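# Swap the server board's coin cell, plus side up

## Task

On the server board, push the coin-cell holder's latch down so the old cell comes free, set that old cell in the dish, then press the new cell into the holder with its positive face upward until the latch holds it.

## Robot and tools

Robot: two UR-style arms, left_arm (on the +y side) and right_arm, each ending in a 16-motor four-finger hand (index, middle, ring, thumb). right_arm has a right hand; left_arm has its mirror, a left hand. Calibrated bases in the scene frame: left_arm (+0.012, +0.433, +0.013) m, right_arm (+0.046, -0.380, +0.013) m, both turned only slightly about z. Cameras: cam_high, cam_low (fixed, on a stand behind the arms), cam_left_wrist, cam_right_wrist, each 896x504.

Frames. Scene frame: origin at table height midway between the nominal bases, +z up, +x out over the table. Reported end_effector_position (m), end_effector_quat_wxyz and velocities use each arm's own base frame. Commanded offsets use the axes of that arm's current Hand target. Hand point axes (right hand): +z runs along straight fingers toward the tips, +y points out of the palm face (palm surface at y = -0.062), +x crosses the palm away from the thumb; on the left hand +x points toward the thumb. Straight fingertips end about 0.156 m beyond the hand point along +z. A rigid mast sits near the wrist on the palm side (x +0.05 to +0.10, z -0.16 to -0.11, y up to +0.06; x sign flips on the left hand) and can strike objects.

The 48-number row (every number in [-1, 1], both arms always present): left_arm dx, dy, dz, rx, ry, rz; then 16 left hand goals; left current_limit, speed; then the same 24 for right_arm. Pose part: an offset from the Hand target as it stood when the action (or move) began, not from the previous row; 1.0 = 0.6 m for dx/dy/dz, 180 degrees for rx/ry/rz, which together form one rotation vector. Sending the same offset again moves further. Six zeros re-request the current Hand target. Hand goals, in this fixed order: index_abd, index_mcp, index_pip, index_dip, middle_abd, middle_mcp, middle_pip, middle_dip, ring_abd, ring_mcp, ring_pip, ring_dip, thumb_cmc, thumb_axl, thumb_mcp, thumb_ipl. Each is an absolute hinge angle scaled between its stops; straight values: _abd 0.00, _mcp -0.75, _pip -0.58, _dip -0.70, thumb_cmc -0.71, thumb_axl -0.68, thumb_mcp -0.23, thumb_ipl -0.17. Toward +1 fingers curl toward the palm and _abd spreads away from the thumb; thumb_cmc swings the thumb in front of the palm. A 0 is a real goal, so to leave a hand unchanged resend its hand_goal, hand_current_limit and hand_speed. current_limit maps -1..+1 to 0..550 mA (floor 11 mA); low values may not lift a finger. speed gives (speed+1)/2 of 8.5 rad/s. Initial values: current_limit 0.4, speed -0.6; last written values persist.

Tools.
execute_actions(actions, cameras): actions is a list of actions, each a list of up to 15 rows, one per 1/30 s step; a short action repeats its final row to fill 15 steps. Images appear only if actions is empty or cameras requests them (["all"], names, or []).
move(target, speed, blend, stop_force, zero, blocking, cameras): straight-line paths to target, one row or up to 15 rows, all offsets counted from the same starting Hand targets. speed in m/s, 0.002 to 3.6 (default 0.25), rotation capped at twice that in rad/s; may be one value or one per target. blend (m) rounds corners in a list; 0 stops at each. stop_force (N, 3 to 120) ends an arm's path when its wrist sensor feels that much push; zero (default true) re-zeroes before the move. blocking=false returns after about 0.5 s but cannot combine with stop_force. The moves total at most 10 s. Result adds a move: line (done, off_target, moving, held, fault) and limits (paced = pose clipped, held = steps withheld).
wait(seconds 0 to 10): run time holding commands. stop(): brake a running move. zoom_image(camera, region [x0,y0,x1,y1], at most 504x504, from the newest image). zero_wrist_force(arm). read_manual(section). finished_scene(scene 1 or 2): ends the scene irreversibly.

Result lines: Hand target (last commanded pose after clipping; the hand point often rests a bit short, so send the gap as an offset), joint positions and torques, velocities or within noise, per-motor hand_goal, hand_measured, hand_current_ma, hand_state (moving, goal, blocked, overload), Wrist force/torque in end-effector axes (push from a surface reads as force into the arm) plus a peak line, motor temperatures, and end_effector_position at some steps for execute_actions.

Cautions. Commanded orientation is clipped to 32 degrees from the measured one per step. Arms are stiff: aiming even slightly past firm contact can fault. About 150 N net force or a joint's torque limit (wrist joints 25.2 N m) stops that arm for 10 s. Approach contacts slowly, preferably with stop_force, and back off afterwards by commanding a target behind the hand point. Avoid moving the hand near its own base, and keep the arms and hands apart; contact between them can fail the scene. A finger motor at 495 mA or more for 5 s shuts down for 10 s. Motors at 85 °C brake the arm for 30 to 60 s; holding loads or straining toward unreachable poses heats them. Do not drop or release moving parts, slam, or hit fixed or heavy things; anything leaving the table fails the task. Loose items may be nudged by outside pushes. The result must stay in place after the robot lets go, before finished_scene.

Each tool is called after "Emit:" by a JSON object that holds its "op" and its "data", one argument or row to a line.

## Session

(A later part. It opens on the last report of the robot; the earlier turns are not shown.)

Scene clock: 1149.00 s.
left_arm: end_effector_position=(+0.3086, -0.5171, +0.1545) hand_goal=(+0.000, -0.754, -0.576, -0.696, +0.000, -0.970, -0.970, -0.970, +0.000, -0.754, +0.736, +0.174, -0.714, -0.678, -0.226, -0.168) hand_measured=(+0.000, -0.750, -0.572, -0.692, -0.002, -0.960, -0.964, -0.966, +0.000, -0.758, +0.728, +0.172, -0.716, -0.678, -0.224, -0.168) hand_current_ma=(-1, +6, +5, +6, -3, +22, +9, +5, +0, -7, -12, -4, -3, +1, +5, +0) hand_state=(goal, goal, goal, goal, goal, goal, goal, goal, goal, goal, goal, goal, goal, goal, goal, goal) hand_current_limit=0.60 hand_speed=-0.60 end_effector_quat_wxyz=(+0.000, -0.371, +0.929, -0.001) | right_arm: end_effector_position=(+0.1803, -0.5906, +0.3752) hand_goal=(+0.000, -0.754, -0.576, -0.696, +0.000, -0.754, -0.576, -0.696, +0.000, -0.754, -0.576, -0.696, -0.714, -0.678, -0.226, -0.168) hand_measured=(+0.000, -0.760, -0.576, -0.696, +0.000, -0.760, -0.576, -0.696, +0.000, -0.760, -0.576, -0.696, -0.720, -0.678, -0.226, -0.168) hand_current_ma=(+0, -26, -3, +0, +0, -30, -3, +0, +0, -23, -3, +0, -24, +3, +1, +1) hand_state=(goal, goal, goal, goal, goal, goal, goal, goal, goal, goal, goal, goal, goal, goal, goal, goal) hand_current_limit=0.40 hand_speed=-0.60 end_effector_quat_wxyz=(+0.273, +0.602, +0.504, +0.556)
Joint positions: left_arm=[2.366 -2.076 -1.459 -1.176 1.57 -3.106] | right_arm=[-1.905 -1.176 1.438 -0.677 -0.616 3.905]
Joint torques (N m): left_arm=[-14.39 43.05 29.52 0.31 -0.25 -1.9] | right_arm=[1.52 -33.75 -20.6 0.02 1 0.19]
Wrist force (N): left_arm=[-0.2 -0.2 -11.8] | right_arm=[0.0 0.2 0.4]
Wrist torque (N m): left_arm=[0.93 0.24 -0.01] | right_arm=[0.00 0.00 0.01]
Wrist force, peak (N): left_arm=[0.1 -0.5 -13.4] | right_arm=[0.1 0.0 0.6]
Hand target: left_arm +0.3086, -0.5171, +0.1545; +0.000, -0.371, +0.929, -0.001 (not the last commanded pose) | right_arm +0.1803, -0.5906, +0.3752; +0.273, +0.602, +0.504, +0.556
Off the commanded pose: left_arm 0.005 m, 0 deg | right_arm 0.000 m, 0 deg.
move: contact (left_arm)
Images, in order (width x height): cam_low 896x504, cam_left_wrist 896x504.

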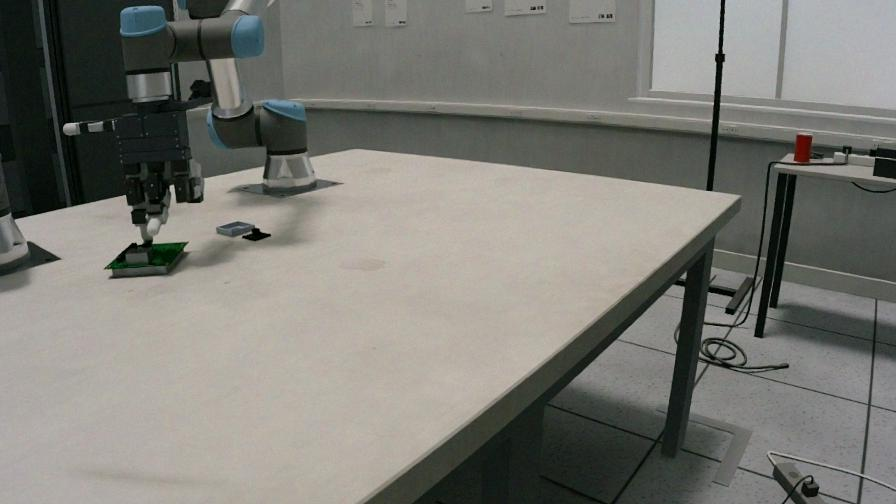

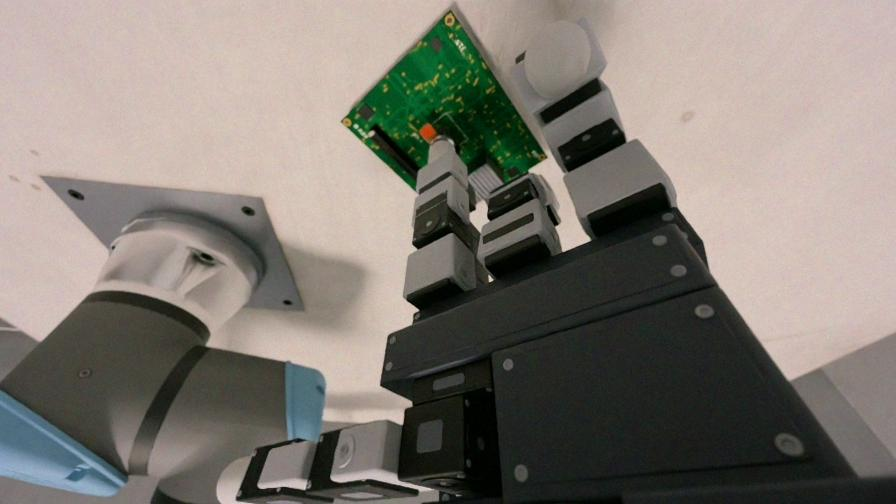

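Emit:
{"op": "move", "data": {
  "target": [
    [0, 0, -0.0067, 0, 0, 0, 0.0,-0.754,-0.576,-0.696, 0.0,-0.97,-0.97,-0.97, 0,-0.754,0.737,0.174, -0.714,-0.678,-0.226,-0.168, 0.8,-0.6, 0,0,0,0,0,0, 0,-0.754,-0.576,-0.696, 0,-0.754,-0.576,-0.696, 0,-0.754,-0.576,-0.696, -0.714,-0.678,-0.226,-0.168, 0.4,-0.6],
    [0, 0.0058, -0.0067, 0, 0, 0, 0.0,-0.754,-0.576,-0.696, 0.0,-0.97,-0.97,-0.97, 0,-0.754,0.737,0.174, -0.714,-0.678,-0.226,-0.168, 0.8,-0.6, 0,0,0,0,0,0, 0,-0.754,-0.576,-0.696, 0,-0.754,-0.576,-0.696, 0,-0.754,-0.576,-0.696, -0.714,-0.678,-0.226,-0.168, 0.4,-0.6]
  ],
  "speed": 0.03,
  "cameras": []
}}

Emit:
{"op": "move", "data": {
  "target": [0, 0, 0.02, 0, 0, 0, 0.0,-0.754,-0.576,-0.696, 0.0,-0.97,-0.97,-0.97, 0,-0.754,0.737,0.174, -0.714,-0.678,-0.226,-0.168, 0.8,-0.6, 0,0,0,0,0,0, 0,-0.754,-0.576,-0.696, 0,-0.754,-0.576,-0.696, 0,-0.754,-0.576,-0.696, -0.714,-0.678,-0.226,-0.168, 0.4,-0.6],
  "speed": 0.005,
  "stop_force": 16,
  "cameras": ["cam_low","cam_left_wrist"]
}}

Emit:
{"op": "zoom_image", "data": {
  "camera": "cam_left_wrist",
  "region": [410, 90, 500, 153]
}}

Emit:
{"op": "zoom_image", "data": {
  "camera": "cam_low",
  "region": [125, 220, 170, 251]
}}

Scene clock: 1183.10 s.
left_arm: end_effector_position=(+0.3061, -0.5146, +0.1585) hand_goal=(+0.000, -0.754, -0.576, -0.696, +0.000, -0.970, -0.970, -0.970, +0.000, -0.754, +0.736, +0.174, -0.714, -0.678, -0.226, -0.168) hand_measured=(+0.000, -0.750, -0.572, -0.694, -0.002, -0.960, -0.964, -0.966, +0.000, -0.758, +0.728, +0.172, -0.716, -0.678, -0.224, -0.168) hand_current_ma=(-1, +5, +4, +3, -3, +22, +9, +5, +0, -7, -12, -4, -3, +1, +5, +0) hand_state=(goal, goal, goal, goal, goal, goal, goal, goal, goal, goal, goal, goal, goal, goal, goal, goal) hand_current_limit=0.80 hand_speed=-0.60 end_effector_quat_wxyz=(+0.000, -0.371, +0.929, -0.001) end_effector_velocity=(+0.002, +0.000, +0.000) end_effector_angular_velocity=(+0.001, +0.000, +0.001) | right_arm: end_effector_position=(+0.1803, -0.5906, +0.3752) hand_goal=(+0.000, -0.754, -0.576, -0.696, +0.000, -0.754, -0.576, -0.696, +0.000, -0.754, -0.576, -0.696, -0.714, -0.678, -0.226, -0.168) hand_measured=(+0.000, -0.760, -0.576, -0.696, +0.000, -0.760, -0.576, -0.696, +0.000, -0.760, -0.576, -0.696, -0.720, -0.678, -0.226, -0.168) hand_current_ma=(+0, -26, -3, +0, +0, -30, -3, +0, +0, -23, -3, +0, -24, +3, +1, +1) hand_state=(goal, goal, goal, goal, goal, goal, goal, goal, goal, goal, goal, goal, goal, goal, goal, goal) hand_current_limit=0.40 hand_speed=-0.60 end_effector_quat_wxyz=(+0.273, +0.602, +0.504, +0.556)
Joint positions: left_arm=[2.366 -2.065 -1.465 -1.181 1.57 -3.106] | right_arm=[-1.905 -1.176 1.438 -0.677 -0.616 3.905]
Joint velocities: left_arm=[0.002 -0.003 0.005 -0.003 0.001 0.001] | right_arm=[within noise]
Joint torques (N m): left_arm=[11.03 33.21 34.87 1.29 1.16 2.15] | right_arm=[0.78 -33.81 -20.36 -0.31 0.98 0.12]
Wrist force (N): left_arm=[0.0 0.0 0.4] | right_arm=[0.2 0.0 0.3]
Wrist torque (N m): left_arm=[-0.03 0.01 0.02] | right_arm=[-0.03 -0.02 0.02]
Wrist force, peak (N): left_arm=[0.1 -0.2 -12.2] | right_arm=[0.0 -0.1 0.7]
Hand target: left_arm +0.3062, -0.5145, +0.1585; +0.000, -0.371, +0.929, -0.001 | right_arm +0.1803, -0.5906, +0.3752; +0.273, +0.602, +0.504, +0.556
Off the commanded pose: left_arm 0.000 m, 0 deg | right_arm 0.000 m, 0 deg.
move: done
No camera images: "cameras" was empty.

Scene clock: 1184.80 s.
left_arm: end_effector_position=(+0.3063, -0.5146, +0.1555) hand_goal=(+0.000, -0.754, -0.576, -0.696, +0.000, -0.970, -0.970, -0.970, +0.000, -0.754, +0.736, +0.174, -0.714, -0.678, -0.226, -0.168) hand_measured=(+0.000, -0.750, -0.570, -0.688, -0.002, -0.960, -0.964, -0.966, +0.000, -0.758, +0.728, +0.172, -0.716, -0.678, -0.224, -0.168) hand_current_ma=(-1, +5, +11, +13, -3, +22, +9, +5, +0, -7, -12, -4, -3, +1, +5, +0) hand_state=(goal, goal, goal, goal, goal, goal, goal, goal, goal, goal, goal, goal, goal, goal, goal, goal) hand_current_limit=0.80 hand_speed=-0.60 end_effector_quat_wxyz=(+0.000, -0.371, +0.929, -0.001) | right_arm: end_effector_position=(+0.1803, -0.5906, +0.3752) hand_goal=(+0.000, -0.754, -0.576, -0.696, +0.000, -0.754, -0.576, -0.696, +0.000, -0.754, -0.576, -0.696, -0.714, -0.678, -0.226, -0.168) hand_measured=(+0.000, -0.760, -0.576, -0.696, +0.000, -0.760, -0.576, -0.696, +0.000, -0.760, -0.576, -0.696, -0.720, -0.678, -0.226, -0.168) hand_current_ma=(+0, -26, -3, +0, +0, -30, -3, +0, +0, -23, -3, +0, -24, +3, +1, +1) hand_state=(goal, goal, goal, goal, goal, goal, goal, goal, goal, goal, goal, goal, goal, goal, goal, goal) hand_current_limit=0.40 hand_speed=-0.60 end_effector_quat_wxyz=(+0.273, +0.602, +0.504, +0.556)
Joint positions: left_arm=[2.366 -2.068 -1.469 -1.174 1.57 -3.106] | right_arm=[-1.905 -1.176 1.438 -0.677 -0.616 3.905]
Joint torques (N m): left_arm=[12.05 39.56 27.7 -0.1 1.02 2.05] | right_arm=[0.54 -34.28 -20.13 -0.19 0.86 0.23]
Wrist force (N): left_arm=[0.4 -0.4 -16.4] | right_arm=[0.1 0.2 0.4]
Wrist torque (N m): left_arm=[1.26 0.29 0.02] | right_arm=[-0.01 -0.01 0.02]
Wrist force, peak (N): left_arm=[0.3 -0.3 -18.7] | right_arm=[0.2 0.1 0.7]
Hand target: left_arm +0.3063, -0.5146, +0.1555; +0.000, -0.371, +0.929, -0.001 (not the last commanded pose) | right_arm +0.1803, -0.5906, +0.3752; +0.273, +0.602, +0.504, +0.556
Off the commanded pose: left_arm 0.009 m, 0 deg | right_arm 0.000 m, 0 deg.
move: contact (left_arm)
Images, in order (width x height): cam_low 896x504, cam_left_wrist 896x504.

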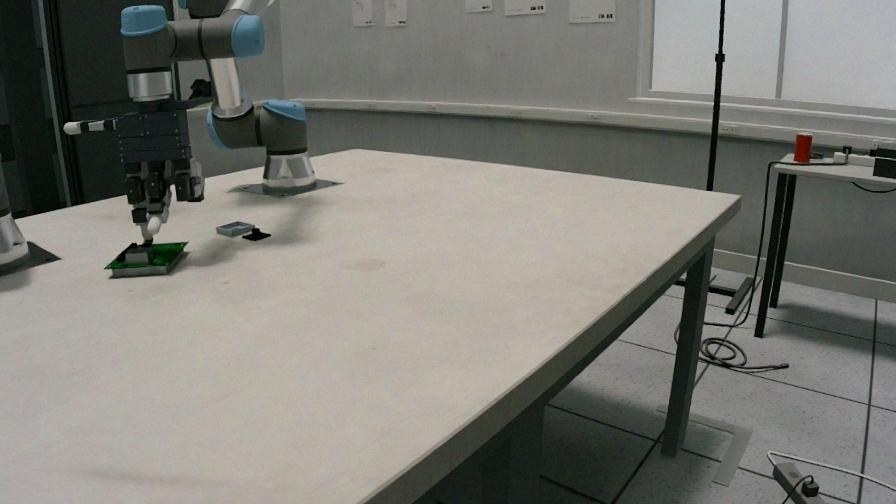

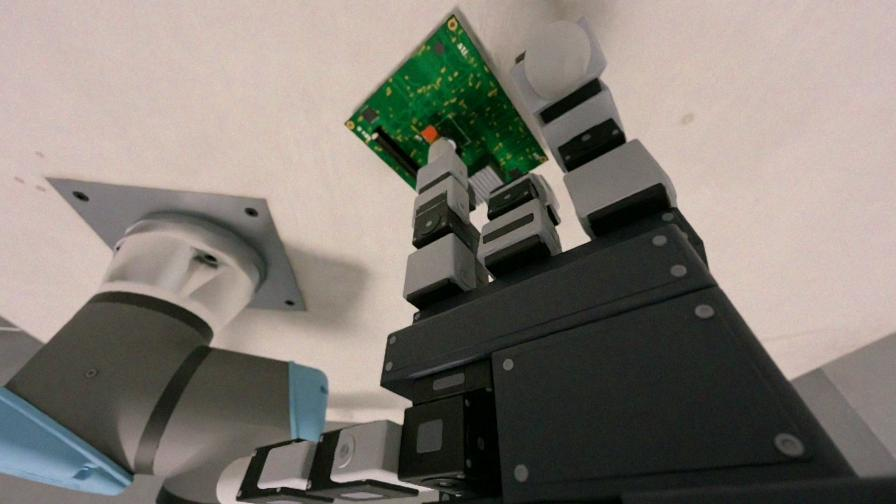

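Scaled by 5.600 from the camera's 896x504 image, which has a finer 1280x720 frame.

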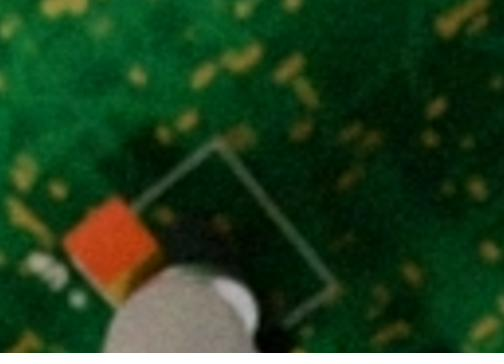

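Scaled by 11.200 from the camera's 896x504 image, which has a finer 1280x720 frame.

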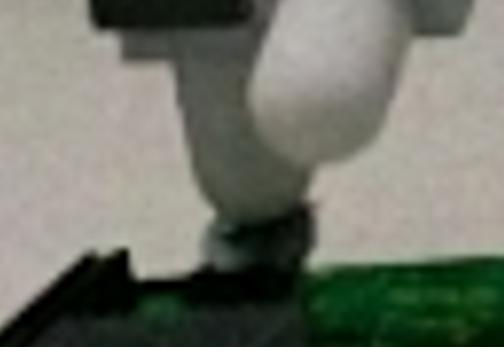

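Emit:
{"op": "move", "data": {
  "target": [
    [0, 0, -0.0742, 0, 0, 0, 0.115,-0.754,-0.576,-0.696, -0.115,-0.754,-0.576,-0.696, 0,-0.754,0.737,0.174, -0.714,-0.678,-0.226,-0.168, 0.6,-0.7, 0,0,0,0,0,0, 0,-0.754,-0.576,-0.696, 0,-0.754,-0.576,-0.696, 0,-0.754,-0.576,-0.696, -0.714,-0.678,-0.226,-0.168, 0.4,-0.6],
    [-0.0872, -0.1223, -0.0742, 0, 0, 0.5, 0.115,-0.754,-0.576,-0.696, -0.115,-0.754,-0.576,-0.696, 0,-0.754,0.737,0.174, -0.714,-0.678,-0.226,-0.168, 0.6,-0.7, 0,0,0,0,0,0, 0,-0.754,-0.576,-0.696, 0,-0.754,-0.576,-0.696, 0,-0.754,-0.576,-0.696, -0.714,-0.678,-0.226,-0.168, 0.4,-0.6]
  ],
  "speed": [0.1, 0.4],
  "blend": [0.005, 0],
  "cameras": ["cam_high","cam_low","cam_left_wrist"]
}}

Emit:
{"op": "zoom_image", "data": {
  "camera": "cam_left_wrist",
  "region": [400, 50, 550, 155]
}}

Emit:
{"op": "zoom_image", "data": {
  "camera": "cam_low",
  "region": [105, 200, 185, 256]
}}

Scene clock: 1234.73 s.
left_arm: end_effector_position=(+0.3947, -0.5317, +0.2001) hand_goal=(+0.114, -0.754, -0.576, -0.696, -0.116, -0.754, -0.576, -0.696, +0.000, -0.754, +0.736, +0.174, -0.714, -0.678, -0.226, -0.168) hand_measured=(+0.092, -0.740, -0.568, -0.694, -0.098, -0.764, -0.582, -0.700, +0.000, -0.758, +0.728, +0.172, -0.716, -0.678, -0.224, -0.168) hand_current_ma=(-42, +31, +14, +3, +31, -19, -11, -7, +0, -6, -12, -4, -2, +1, +5, +0) hand_state=(blocked, goal, goal, goal, goal, goal, goal, goal, goal, goal, goal, goal, goal, goal, goal, goal) hand_current_limit=0.60 hand_speed=-0.70 end_effector_quat_wxyz=(+0.001, +0.395, +0.919, -0.001) end_effector_velocity=(+0.000, +0.000, +0.000) end_effector_angular_velocity=(+0.000, +0.001, -0.008) | right_arm: end_effector_position=(+0.1803, -0.5906, +0.3752) hand_goal=(+0.000, -0.754, -0.576, -0.696, +0.000, -0.754, -0.576, -0.696, +0.000, -0.754, -0.576, -0.696, -0.714, -0.678, -0.226, -0.168) hand_measured=(+0.000, -0.760, -0.576, -0.696, +0.000, -0.760, -0.576, -0.696, +0.000, -0.760, -0.576, -0.696, -0.720, -0.678, -0.226, -0.168) hand_current_ma=(+0, -26, -3, +0, +0, -30, -3, +0, +0, -23, -3, +0, -24, +3, +1, +1) hand_state=(goal, goal, goal, goal, goal, goal, goal, goal, goal, goal, goal, goal, goal, goal, goal, goal) hand_current_limit=0.40 hand_speed=-0.60 end_effector_quat_wxyz=(+0.273, +0.602, +0.504, +0.556)
Joint positions: left_arm=[2.284 -2.083 -1.325 -1.302 1.57 -1.617] | right_arm=[-1.905 -1.176 1.438 -0.677 -0.616 3.905]
Joint velocities: left_arm=[0 0 0.001 -0.001 -0.001 0.007] | right_arm=[within noise]
Joint torques (N m): left_arm=[12.29 36.07 35.54 1.08 -1.32 1.65] | right_arm=[1.12 -34.12 -20.68 -0.17 0.94 0.02]
Wrist force (N): left_arm=[0.6 0.3 0.2] | right_arm=[0.1 0.1 0.3]
Wrist torque (N m): left_arm=[0.02 -0.07 0.20] | right_arm=[-0.01 -0.01 0.01]
Wrist force, peak (N): left_arm=[0.1 -0.3 -16.3] | right_arm=[-0.2 0.3 0.6]
Hand target: left_arm +0.3947, -0.5317, +0.2001; +0.001, +0.395, +0.919, -0.001 | right_arm +0.1803, -0.5906, +0.3752; +0.273, +0.602, +0.504, +0.556
Off the commanded pose: left_arm 0.000 m, 0 deg | right_arm 0.000 m, 0 deg.
move: done
Images, in order (width x height): cam_high 896x504, cam_low 896x504, cam_left_wrist 896x504.

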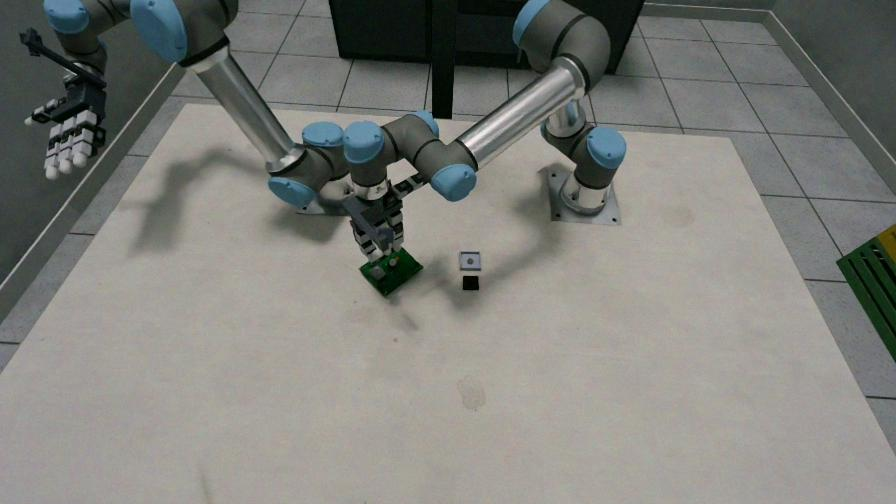

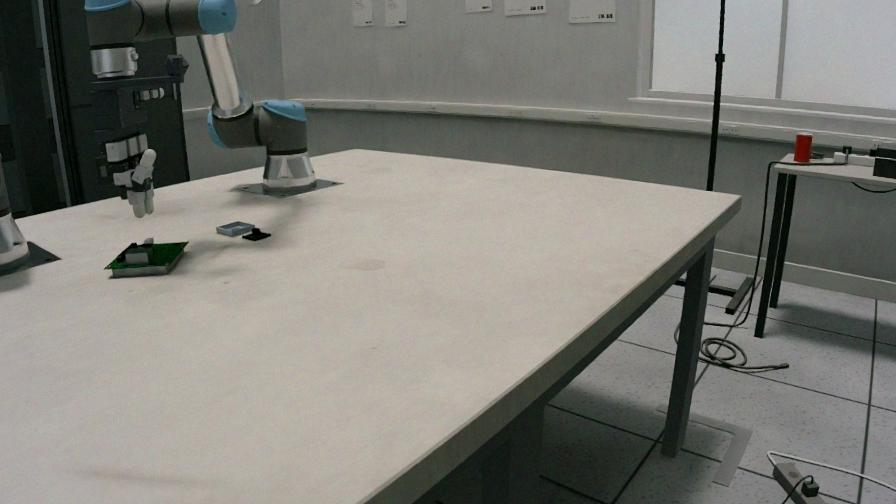

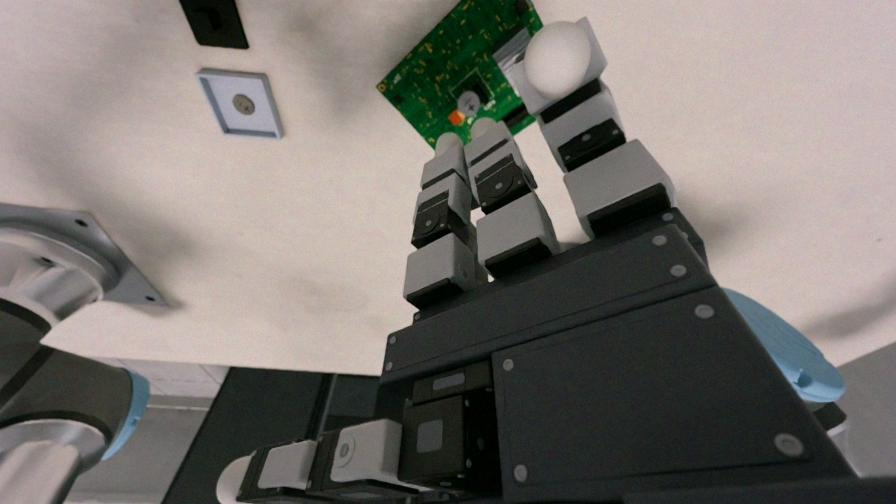

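Scaled by 3.360 from the camera's 896x504 image, which has a finer 1280x720 frame.

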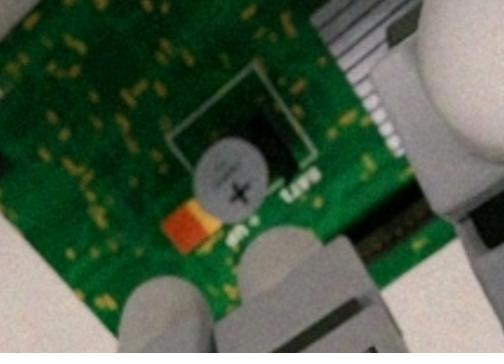

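Scaled by 6.300 from the camera's 896x504 image, which has a finer 1280x720 frame.

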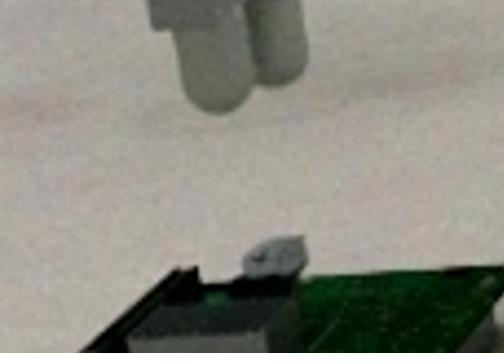

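Emit:
{"op": "zoom_image", "data": {
  "camera": "cam_low",
  "region": [135, 230, 160, 248]
}}

Emit:
{"op": "zoom_image", "data": {
  "camera": "cam_left_wrist",
  "region": [440, 60, 510, 120]
}}

Emit:
{"op": "zoom_image", "data": {
  "camera": "cam_high",
  "region": [365, 240, 425, 300]
}}

Scaled by 20.160 from the camera's 896x504 image, which has a finer 1280x720 frame.

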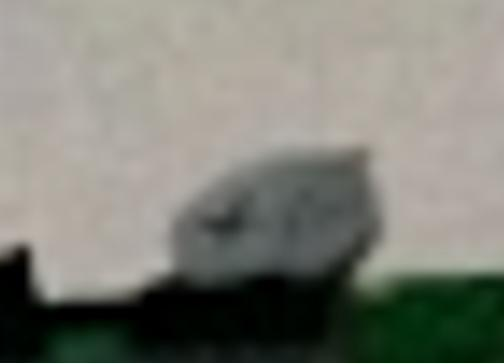

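Scaled by 7.200 from the camera's 896x504 image, which has a finer 1280x720 frame.

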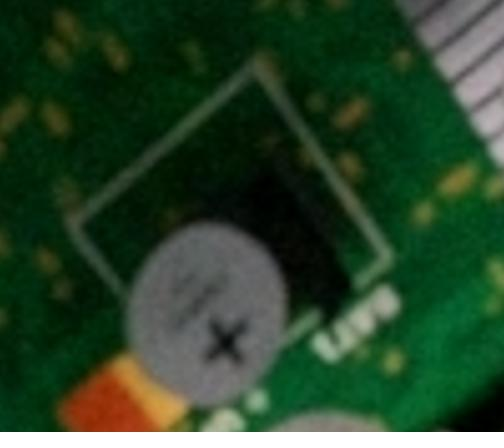

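Scaled by 8.400 from the camera's 896x504 image, which has a finer 1280x720 frame.

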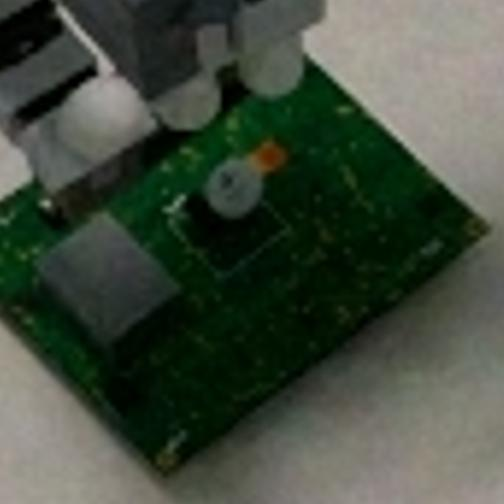

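Emit:
{"op": "move", "data": {
  "target": [0.1172, -0.1268, 0.0467, 0, 0, -0.5, -0.03,-0.754,-0.576,-0.696, 0.03,-0.754,-0.576,-0.696, 0,-0.754,0.737,0.174, -0.714,-0.678,-0.226,-0.168, 0.6,-0.7, 0,0,0,0,0,0, 0,-0.754,-0.576,-0.696, 0,-0.754,-0.576,-0.696, 0,-0.754,-0.576,-0.696, -0.714,-0.678,-0.226,-0.168, 0.4,-0.6],
  "speed": 0.4,
  "cameras": ["cam_low","cam_left_wrist"]
}}

Emit:
{"op": "zoom_image", "data": {
  "camera": "cam_left_wrist",
  "region": [410, 80, 530, 164]
}}

Emit:
{"op": "zoom_image", "data": {
  "camera": "cam_low",
  "region": [120, 215, 170, 250]
}}

Scene clock: 1307.43 s.
left_arm: end_effector_position=(+0.2912, -0.5330, +0.1720) hand_goal=(-0.030, -0.754, -0.576, -0.696, +0.030, -0.754, -0.576, -0.696, +0.000, -0.754, +0.736, +0.174, -0.714, -0.678, -0.226, -0.168) hand_measured=(-0.026, -0.750, -0.572, -0.694, +0.028, -0.756, -0.578, -0.698, +0.000, -0.758, +0.728, +0.172, -0.716, -0.678, -0.224, -0.168) hand_current_ma=(+4, +7, +5, +3, -3, -1, -2, -4, +0, -6, -12, -4, -2, +1, +5, +0) hand_state=(goal, goal, goal, goal, goal, goal, goal, goal, goal, goal, goal, goal, goal, goal, goal, goal) hand_current_limit=0.60 hand_speed=-0.70 end_effector_quat_wxyz=(+0.000, -0.371, +0.929, -0.001) end_effector_velocity=(-0.001, -0.001, +0.001) end_effector_angular_velocity=(+0.000, -0.001, +0.004) | right_arm: end_effector_position=(+0.1803, -0.5906, +0.3752) hand_goal=(+0.000, -0.754, -0.576, -0.696, +0.000, -0.754, -0.576, -0.696, +0.000, -0.754, -0.576, -0.696, -0.714, -0.678, -0.226, -0.168) hand_measured=(+0.000, -0.760, -0.576, -0.696, +0.000, -0.760, -0.576, -0.696, +0.000, -0.760, -0.576, -0.696, -0.720, -0.678, -0.226, -0.168) hand_current_ma=(+0, -26, -3, +0, +0, -30, -3, +0, +0, -23, -3, +0, -24, +3, +1, +1) hand_state=(goal, goal, goal, goal, goal, goal, goal, goal, goal, goal, goal, goal, goal, goal, goal, goal) hand_current_limit=0.40 hand_speed=-0.60 end_effector_quat_wxyz=(+0.273, +0.602, +0.504, +0.556)
Joint positions: left_arm=[2.331 -2.07 -1.421 -1.22 1.57 -3.141] | right_arm=[-1.905 -1.176 1.438 -0.677 -0.616 3.905]
Joint velocities: left_arm=[-0.002 0.001 0 -0.001 0.001 -0.005] | right_arm=[within noise]
Joint torques (N m): left_arm=[-13.67 34.49 32.88 1.41 0.58 -2.09] | right_arm=[1.26 -33.64 -20.13 -0.05 0.85 0.19]
Wrist force (N): left_arm=[0.0 0.4 0.6] | right_arm=[0.1 0.2 0.3]
Wrist torque (N m): left_arm=[0.03 0.02 0.01] | right_arm=[0.01 -0.01 0.02]
Wrist force, peak (N): left_arm=[0.2 0.9 0.1] | right_arm=[0.3 0.3 0.7]
Hand target: left_arm +0.2911, -0.5331, +0.1720; +0.000, -0.371, +0.929, -0.001 | right_arm +0.1803, -0.5906, +0.3752; +0.273, +0.602, +0.504, +0.556
Off the commanded pose: left_arm 0.000 m, 0 deg | right_arm 0.000 m, 0 deg.
move: done
Images, in order (width x height): cam_low 896x504, cam_left_wrist 896x504.

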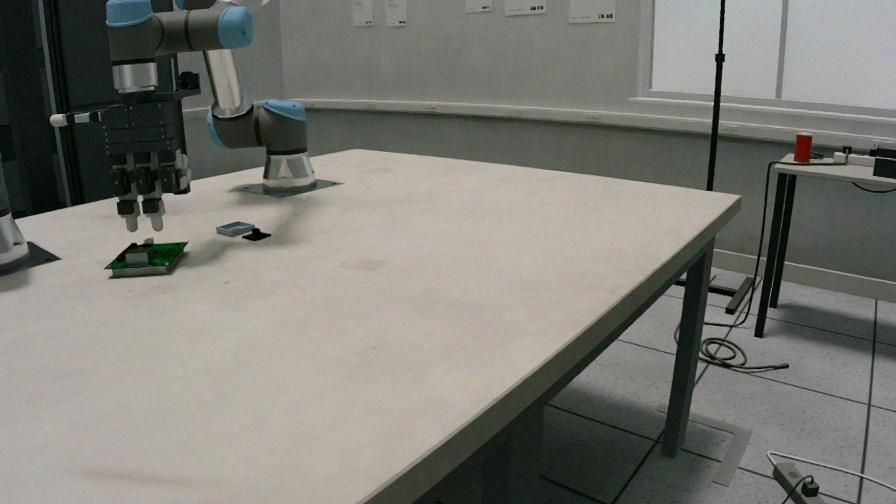

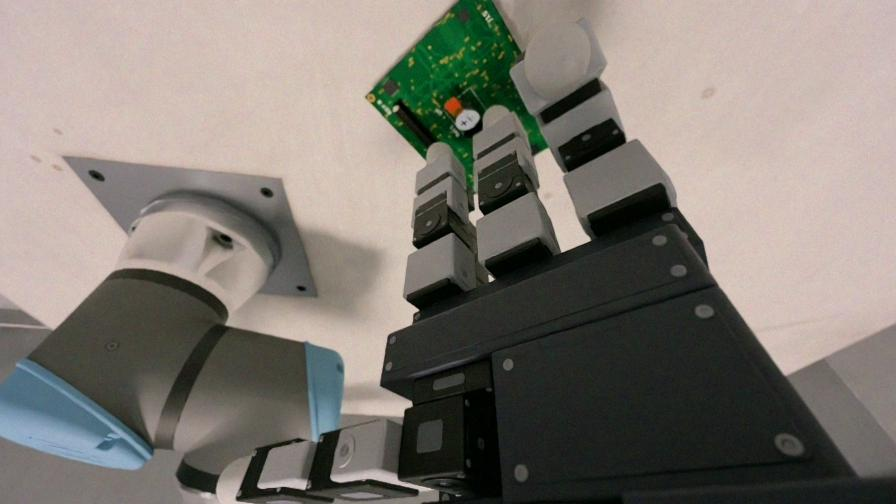

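Scaled by 4.200 from the camera's 896x504 image, which has a finer 1280x720 frame.

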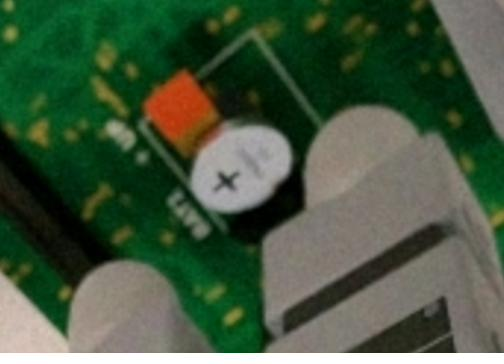

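Scaled by 10.080 from the camera's 896x504 image, which has a finer 1280x720 frame.

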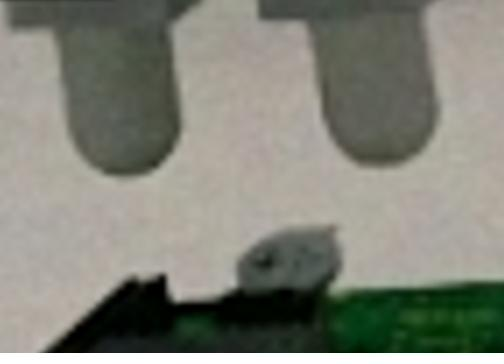

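Emit:
{"op": "move", "data": {
  "target": [-0.0025, 0, 0.038, 0, 0, 0, -0.03,-0.754,-0.576,-0.696, 0.03,-0.754,-0.576,-0.696, 0,-0.754,0.737,0.174, -0.714,-0.678,-0.226,-0.168, 0.6,-0.7, 0,0,0,0,0,0, 0,-0.754,-0.576,-0.696, 0,-0.754,-0.576,-0.696, 0,-0.754,-0.576,-0.696, -0.714,-0.678,-0.226,-0.168, 0.4,-0.6],
  "speed": 0.05,
  "stop_force": 3,
  "cameras": ["cam_low","cam_left_wrist"]
}}

Emit:
{"op": "zoom_image", "data": {
  "camera": "cam_left_wrist",
  "region": [420, 100, 510, 163]
}}

Emit:
{"op": "zoom_image", "data": {
  "camera": "cam_low",
  "region": [125, 220, 170, 251]
}}

Scene clock: 1318.53 s.
left_arm: end_effector_position=(+0.2923, -0.5321, +0.1492) hand_goal=(-0.030, -0.754, -0.576, -0.696, +0.030, -0.754, -0.576, -0.696, +0.000, -0.754, +0.736, +0.174, -0.714, -0.678, -0.226, -0.168) hand_measured=(-0.026, -0.750, -0.572, -0.694, +0.028, -0.754, -0.578, -0.698, +0.000, -0.758, +0.728, +0.172, -0.716, -0.678, -0.224, -0.168) hand_current_ma=(+4, +6, +4, +3, -3, -1, -2, -4, +0, -6, -12, -4, -2, +1, +5, +0) hand_state=(goal, goal, goal, goal, goal, goal, goal, goal, goal, goal, goal, goal, goal, goal, goal, goal) hand_current_limit=0.60 hand_speed=-0.70 end_effector_quat_wxyz=(+0.000, -0.371, +0.929, -0.001) | right_arm: end_effector_position=(+0.1803, -0.5906, +0.3752) hand_goal=(+0.000, -0.754, -0.576, -0.696, +0.000, -0.754, -0.576, -0.696, +0.000, -0.754, -0.576, -0.696, -0.714, -0.678, -0.226, -0.168) hand_measured=(+0.000, -0.760, -0.576, -0.696, +0.000, -0.760, -0.576, -0.696, +0.000, -0.760, -0.576, -0.696, -0.720, -0.678, -0.226, -0.168) hand_current_ma=(+0, -26, -3, +0, +0, -30, -3, +0, +0, -23, -3, +0, -24, +3, +1, +1) hand_state=(goal, goal, goal, goal, goal, goal, goal, goal, goal, goal, goal, goal, goal, goal, goal, goal) hand_current_limit=0.40 hand_speed=-0.60 end_effector_quat_wxyz=(+0.273, +0.602, +0.504, +0.556)
Joint positions: left_arm=[2.333 -2.089 -1.453 -1.168 1.57 -3.139] | right_arm=[-1.905 -1.176 1.438 -0.677 -0.616 3.905]
Joint torques (N m): left_arm=[2.11 51.31 34.45 3.02 -1.36 -1.6] | right_arm=[1.32 -33.76 -19.9 -0.01 0.85 0.15]
Wrist force (N): left_arm=[0.2 0.2 0.2] | right_arm=[-0.1 0.1 0.3]
Wrist torque (N m): left_arm=[0.03 -0.01 -0.01] | right_arm=[0.00 0.02 0.00]
Wrist force, peak (N): left_arm=[0.0 0.2 1.1] | right_arm=[0.1 0.0 0.7]
Hand target: left_arm +0.2922, -0.5321, +0.1492; +0.000, -0.371, +0.929, -0.001 | right_arm +0.1803, -0.5906, +0.3752; +0.273, +0.602, +0.504, +0.556
Off the commanded pose: left_arm 0.000 m, 0 deg | right_arm 0.000 m, 0 deg.
move: done
Images, in order (width x height): cam_low 896x504, cam_left_wrist 896x504.

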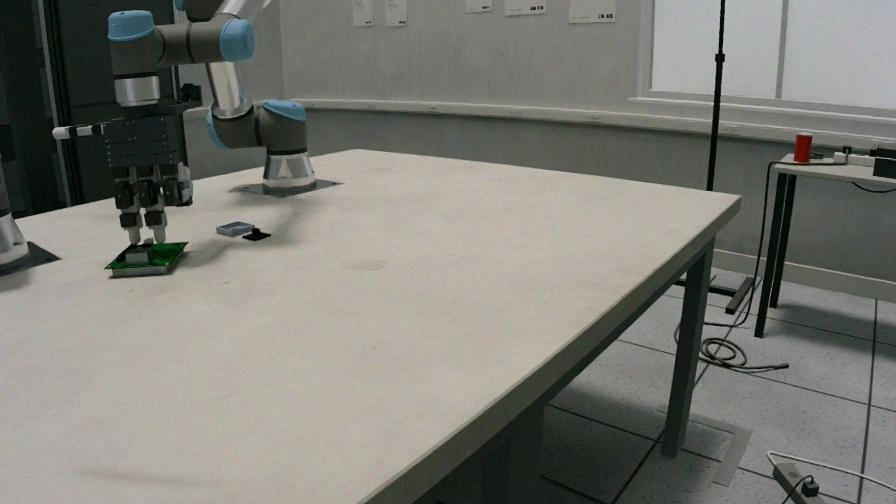

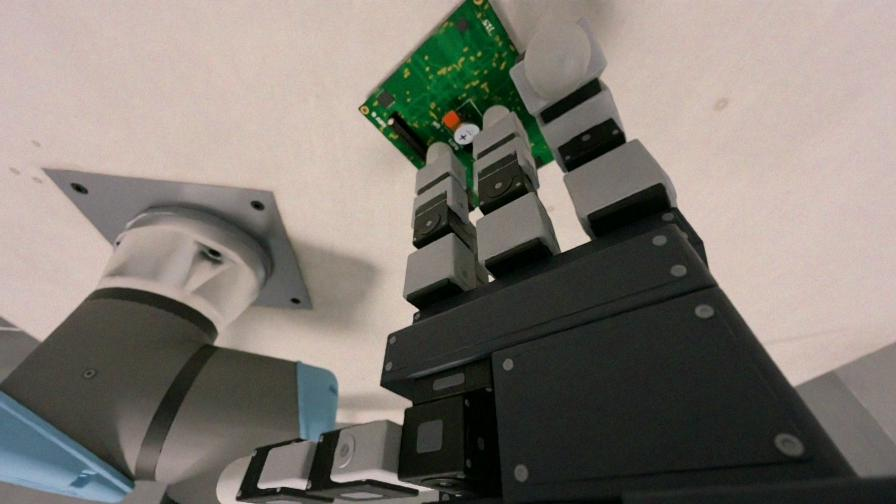

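Scaled by 5.600 from the camera's 896x504 image, which has a finer 1280x720 frame.

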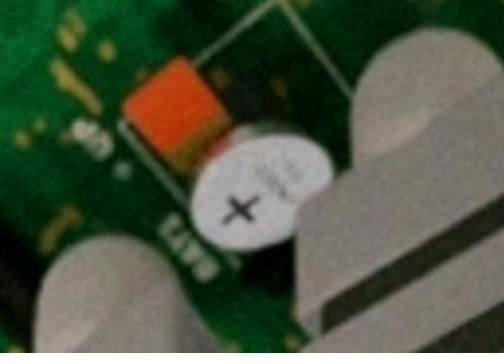

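Scaled by 11.200 from the camera's 896x504 image, which has a finer 1280x720 frame.

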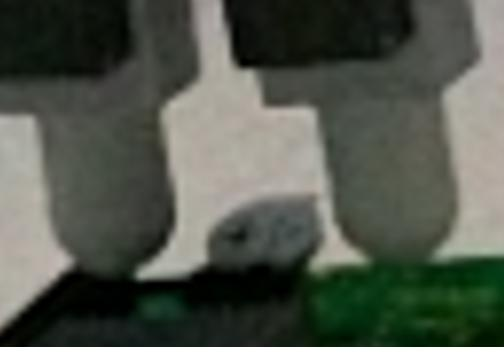

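Emit:
{"op": "move", "data": {
  "target": [0, 0.0005, 0.005, 0, 0, 0, 0.0,-0.754,-0.576,-0.696, 0.0,-0.754,-0.576,-0.696, 0,-0.754,0.737,0.174, -0.714,-0.678,-0.226,-0.168, 0.6,-0.9, 0,0,0,0,0,0, 0,-0.754,-0.576,-0.696, 0,-0.754,-0.576,-0.696, 0,-0.754,-0.576,-0.696, -0.714,-0.678,-0.226,-0.168, 0.4,-0.6],
  "speed": 0.03,
  "stop_force": 3,
  "cameras": []
}}

Emit:
{"op": "move", "data": {
  "target": [0, 0, 0, 0, 0, 0, 0.045,-0.754,-0.576,-0.696, -0.045,-0.754,-0.576,-0.696, 0,-0.754,0.737,0.174, -0.714,-0.678,-0.226,-0.168, 0.6,-0.97, 0,0,0,0,0,0, 0,-0.754,-0.576,-0.696, 0,-0.754,-0.576,-0.696, 0,-0.754,-0.576,-0.696, -0.714,-0.678,-0.226,-0.168, 0.4,-0.6],
  "cameras": ["cam_low","cam_left_wrist"]
}}

Emit:
{"op": "zoom_image", "data": {
  "camera": "cam_left_wrist",
  "region": [420, 100, 510, 163]
}}

Emit:
{"op": "zoom_image", "data": {
  "camera": "cam_low",
  "region": [125, 220, 170, 251]
}}

Scene clock: 1333.10 s.
left_arm: end_effector_position=(+0.2920, -0.5319, +0.1461) hand_goal=(+0.000, -0.754, -0.576, -0.696, +0.000, -0.754, -0.576, -0.696, +0.000, -0.754, +0.736, +0.174, -0.714, -0.678, -0.226, -0.168) hand_measured=(-0.004, -0.750, -0.572, -0.694, +0.002, -0.754, -0.578, -0.698, +0.000, -0.758, +0.728, +0.172, -0.716, -0.678, -0.224, -0.168) hand_current_ma=(-4, +6, +4, +3, +3, -1, -2, -4, +0, -6, -12, -4, -2, +1, +5, +0) hand_state=(goal, goal, goal, goal, goal, goal, goal, goal, goal, goal, goal, goal, goal, goal, goal, goal) hand_current_limit=0.60 hand_speed=-0.90 end_effector_quat_wxyz=(+0.000, -0.371, +0.929, -0.001) | right_arm: end_effector_position=(+0.1803, -0.5906, +0.3752) hand_goal=(+0.000, -0.754, -0.576, -0.696, +0.000, -0.754, -0.576, -0.696, +0.000, -0.754, -0.576, -0.696, -0.714, -0.678, -0.226, -0.168) hand_measured=(+0.000, -0.760, -0.576, -0.696, +0.000, -0.760, -0.576, -0.696, +0.000, -0.760, -0.576, -0.696, -0.720, -0.678, -0.226, -0.168) hand_current_ma=(+0, -26, -3, +0, +0, -30, -3, +0, +0, -23, -3, +0, -24, +3, +1, +1) hand_state=(goal, goal, goal, goal, goal, goal, goal, goal, goal, goal, goal, goal, goal, goal, goal, goal) hand_current_limit=0.40 hand_speed=-0.60 end_effector_quat_wxyz=(+0.273, +0.602, +0.504, +0.556)
Joint positions: left_arm=[2.333 -2.091 -1.458 -1.161 1.57 -3.139] | right_arm=[-1.905 -1.176 1.438 -0.677 -0.616 3.905]
Joint torques (N m): left_arm=[-12.5 42.47 30.12 1.42 -1.2 -1.86] | right_arm=[1.52 -34.07 -20.61 -0.07 0.96 0.09]
Wrist force (N): left_arm=[0.1 0.0 -0.2] | right_arm=[0.3 -0.1 0.2]
Wrist torque (N m): left_arm=[0.04 0.00 -0.01] | right_arm=[-0.03 -0.04 0.02]
Wrist force, peak (N): left_arm=[0.2 0.6 0.5] | right_arm=[0.3 0.4 0.5]
Hand target: left_arm +0.2920, -0.5319, +0.1462; +0.000, -0.371, +0.929, -0.001 | right_arm +0.1803, -0.5906, +0.3752; +0.273, +0.602, +0.504, +0.556
Off the commanded pose: left_arm 0.000 m, 0 deg | right_arm 0.000 m, 0 deg.
move: done
No camera images: "cameras" was empty.

Scene clock: 1333.60 s.
left_arm: end_effector_position=(+0.2920, -0.5319, +0.1462) hand_goal=(+0.044, -0.754, -0.576, -0.696, -0.046, -0.754, -0.576, -0.696, +0.000, -0.754, +0.736, +0.174, -0.714, -0.678, -0.226, -0.168) hand_measured=(+0.028, -0.750, -0.572, -0.694, -0.032, -0.754, -0.578, -0.698, +0.000, -0.758, +0.728, +0.172, -0.716, -0.678, -0.224, -0.168) hand_current_ma=(-28, +6, +4, +3, +26, -1, -2, -4, +0, -6, -12, -4, -2, +1, +5, +0) hand_state=(goal, goal, goal, goal, goal, goal, goal, goal, goal, goal, goal, goal, goal, goal, goal, goal) hand_current_limit=0.60 hand_speed=-0.97 end_effector_quat_wxyz=(+0.000, -0.371, +0.929, -0.001) | right_arm: end_effector_position=(+0.1803, -0.5906, +0.3752) hand_goal=(+0.000, -0.754, -0.576, -0.696, +0.000, -0.754, -0.576, -0.696, +0.000, -0.754, -0.576, -0.696, -0.714, -0.678, -0.226, -0.168) hand_measured=(+0.000, -0.760, -0.576, -0.696, +0.000, -0.760, -0.576, -0.696, +0.000, -0.760, -0.576, -0.696, -0.720, -0.678, -0.226, -0.168) hand_current_ma=(+0, -26, -3, +0, +0, -30, -3, +0, +0, -23, -3, +0, -24, +3, +1, +1) hand_state=(goal, goal, goal, goal, goal, goal, goal, goal, goal, goal, goal, goal, goal, goal, goal, goal) hand_current_limit=0.40 hand_speed=-0.60 end_effector_quat_wxyz=(+0.273, +0.602, +0.504, +0.556)
Joint positions: left_arm=[2.333 -2.091 -1.458 -1.161 1.57 -3.139] | right_arm=[-1.905 -1.176 1.438 -0.677 -0.616 3.905]
Joint torques (N m): left_arm=[-12.79 45.96 34.39 1.31 -1.14 -1.86] | right_arm=[0.51 -33.9 -20.63 0.01 0.78 0]
Wrist force (N): left_arm=[0.2 0.1 0.2] | right_arm=[0.0 -0.1 0.2]
Wrist torque (N m): left_arm=[0.03 -0.02 -0.01] | right_arm=[-0.02 0.01 -0.01]
Wrist force, peak (N): left_arm=[0.3 0.5 0.4] | right_arm=[0.0 -0.2 0.4]
Hand target: left_arm +0.2920, -0.5319, +0.1462; +0.000, -0.371, +0.929, -0.001 | right_arm +0.1803, -0.5906, +0.3752; +0.273, +0.602, +0.504, +0.556
Off the commanded pose: left_arm 0.000 m, 0 deg | right_arm 0.000 m, 0 deg.
move: done
Images, in order (width x height): cam_low 896x504, cam_left_wrist 896x504.

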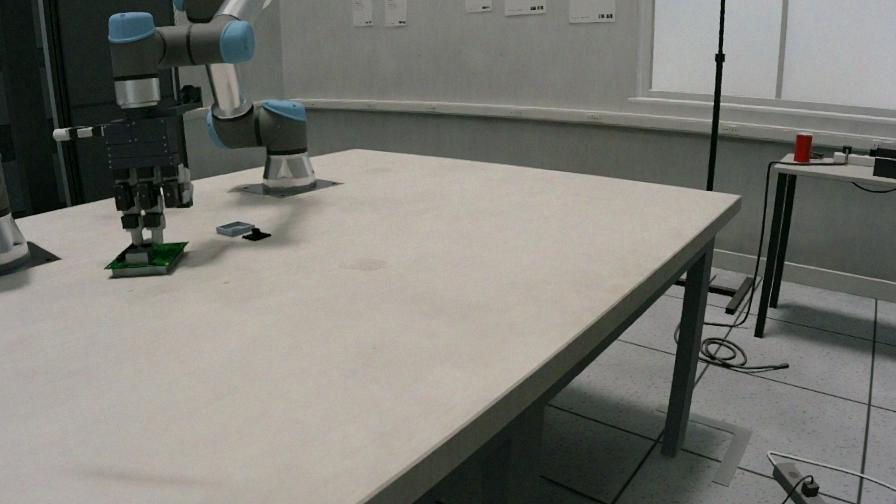

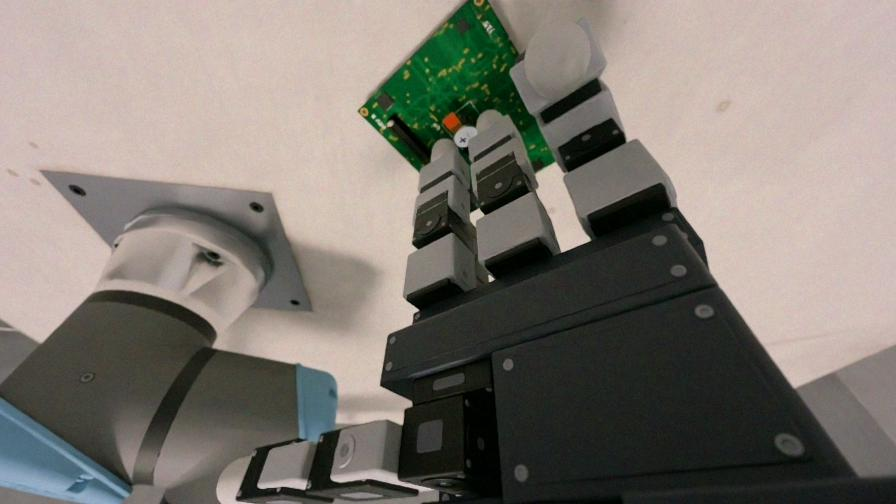

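Scaled by 5.600 from the camera's 896x504 image, which has a finer 1280x720 frame.

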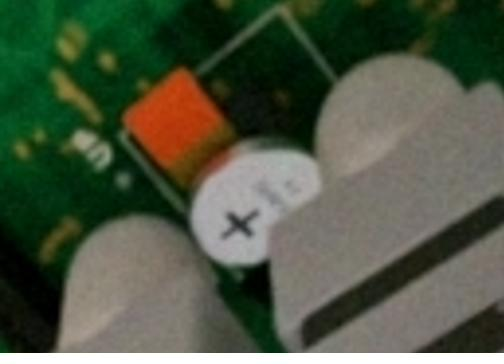

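Scaled by 11.200 from the camera's 896x504 image, which has a finer 1280x720 frame.

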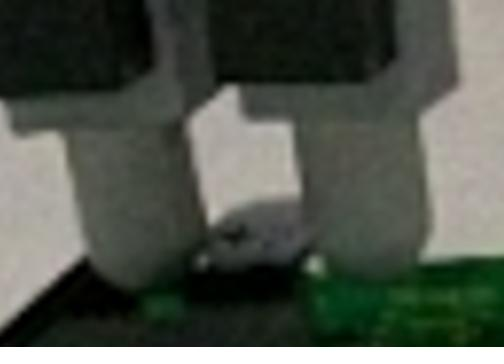

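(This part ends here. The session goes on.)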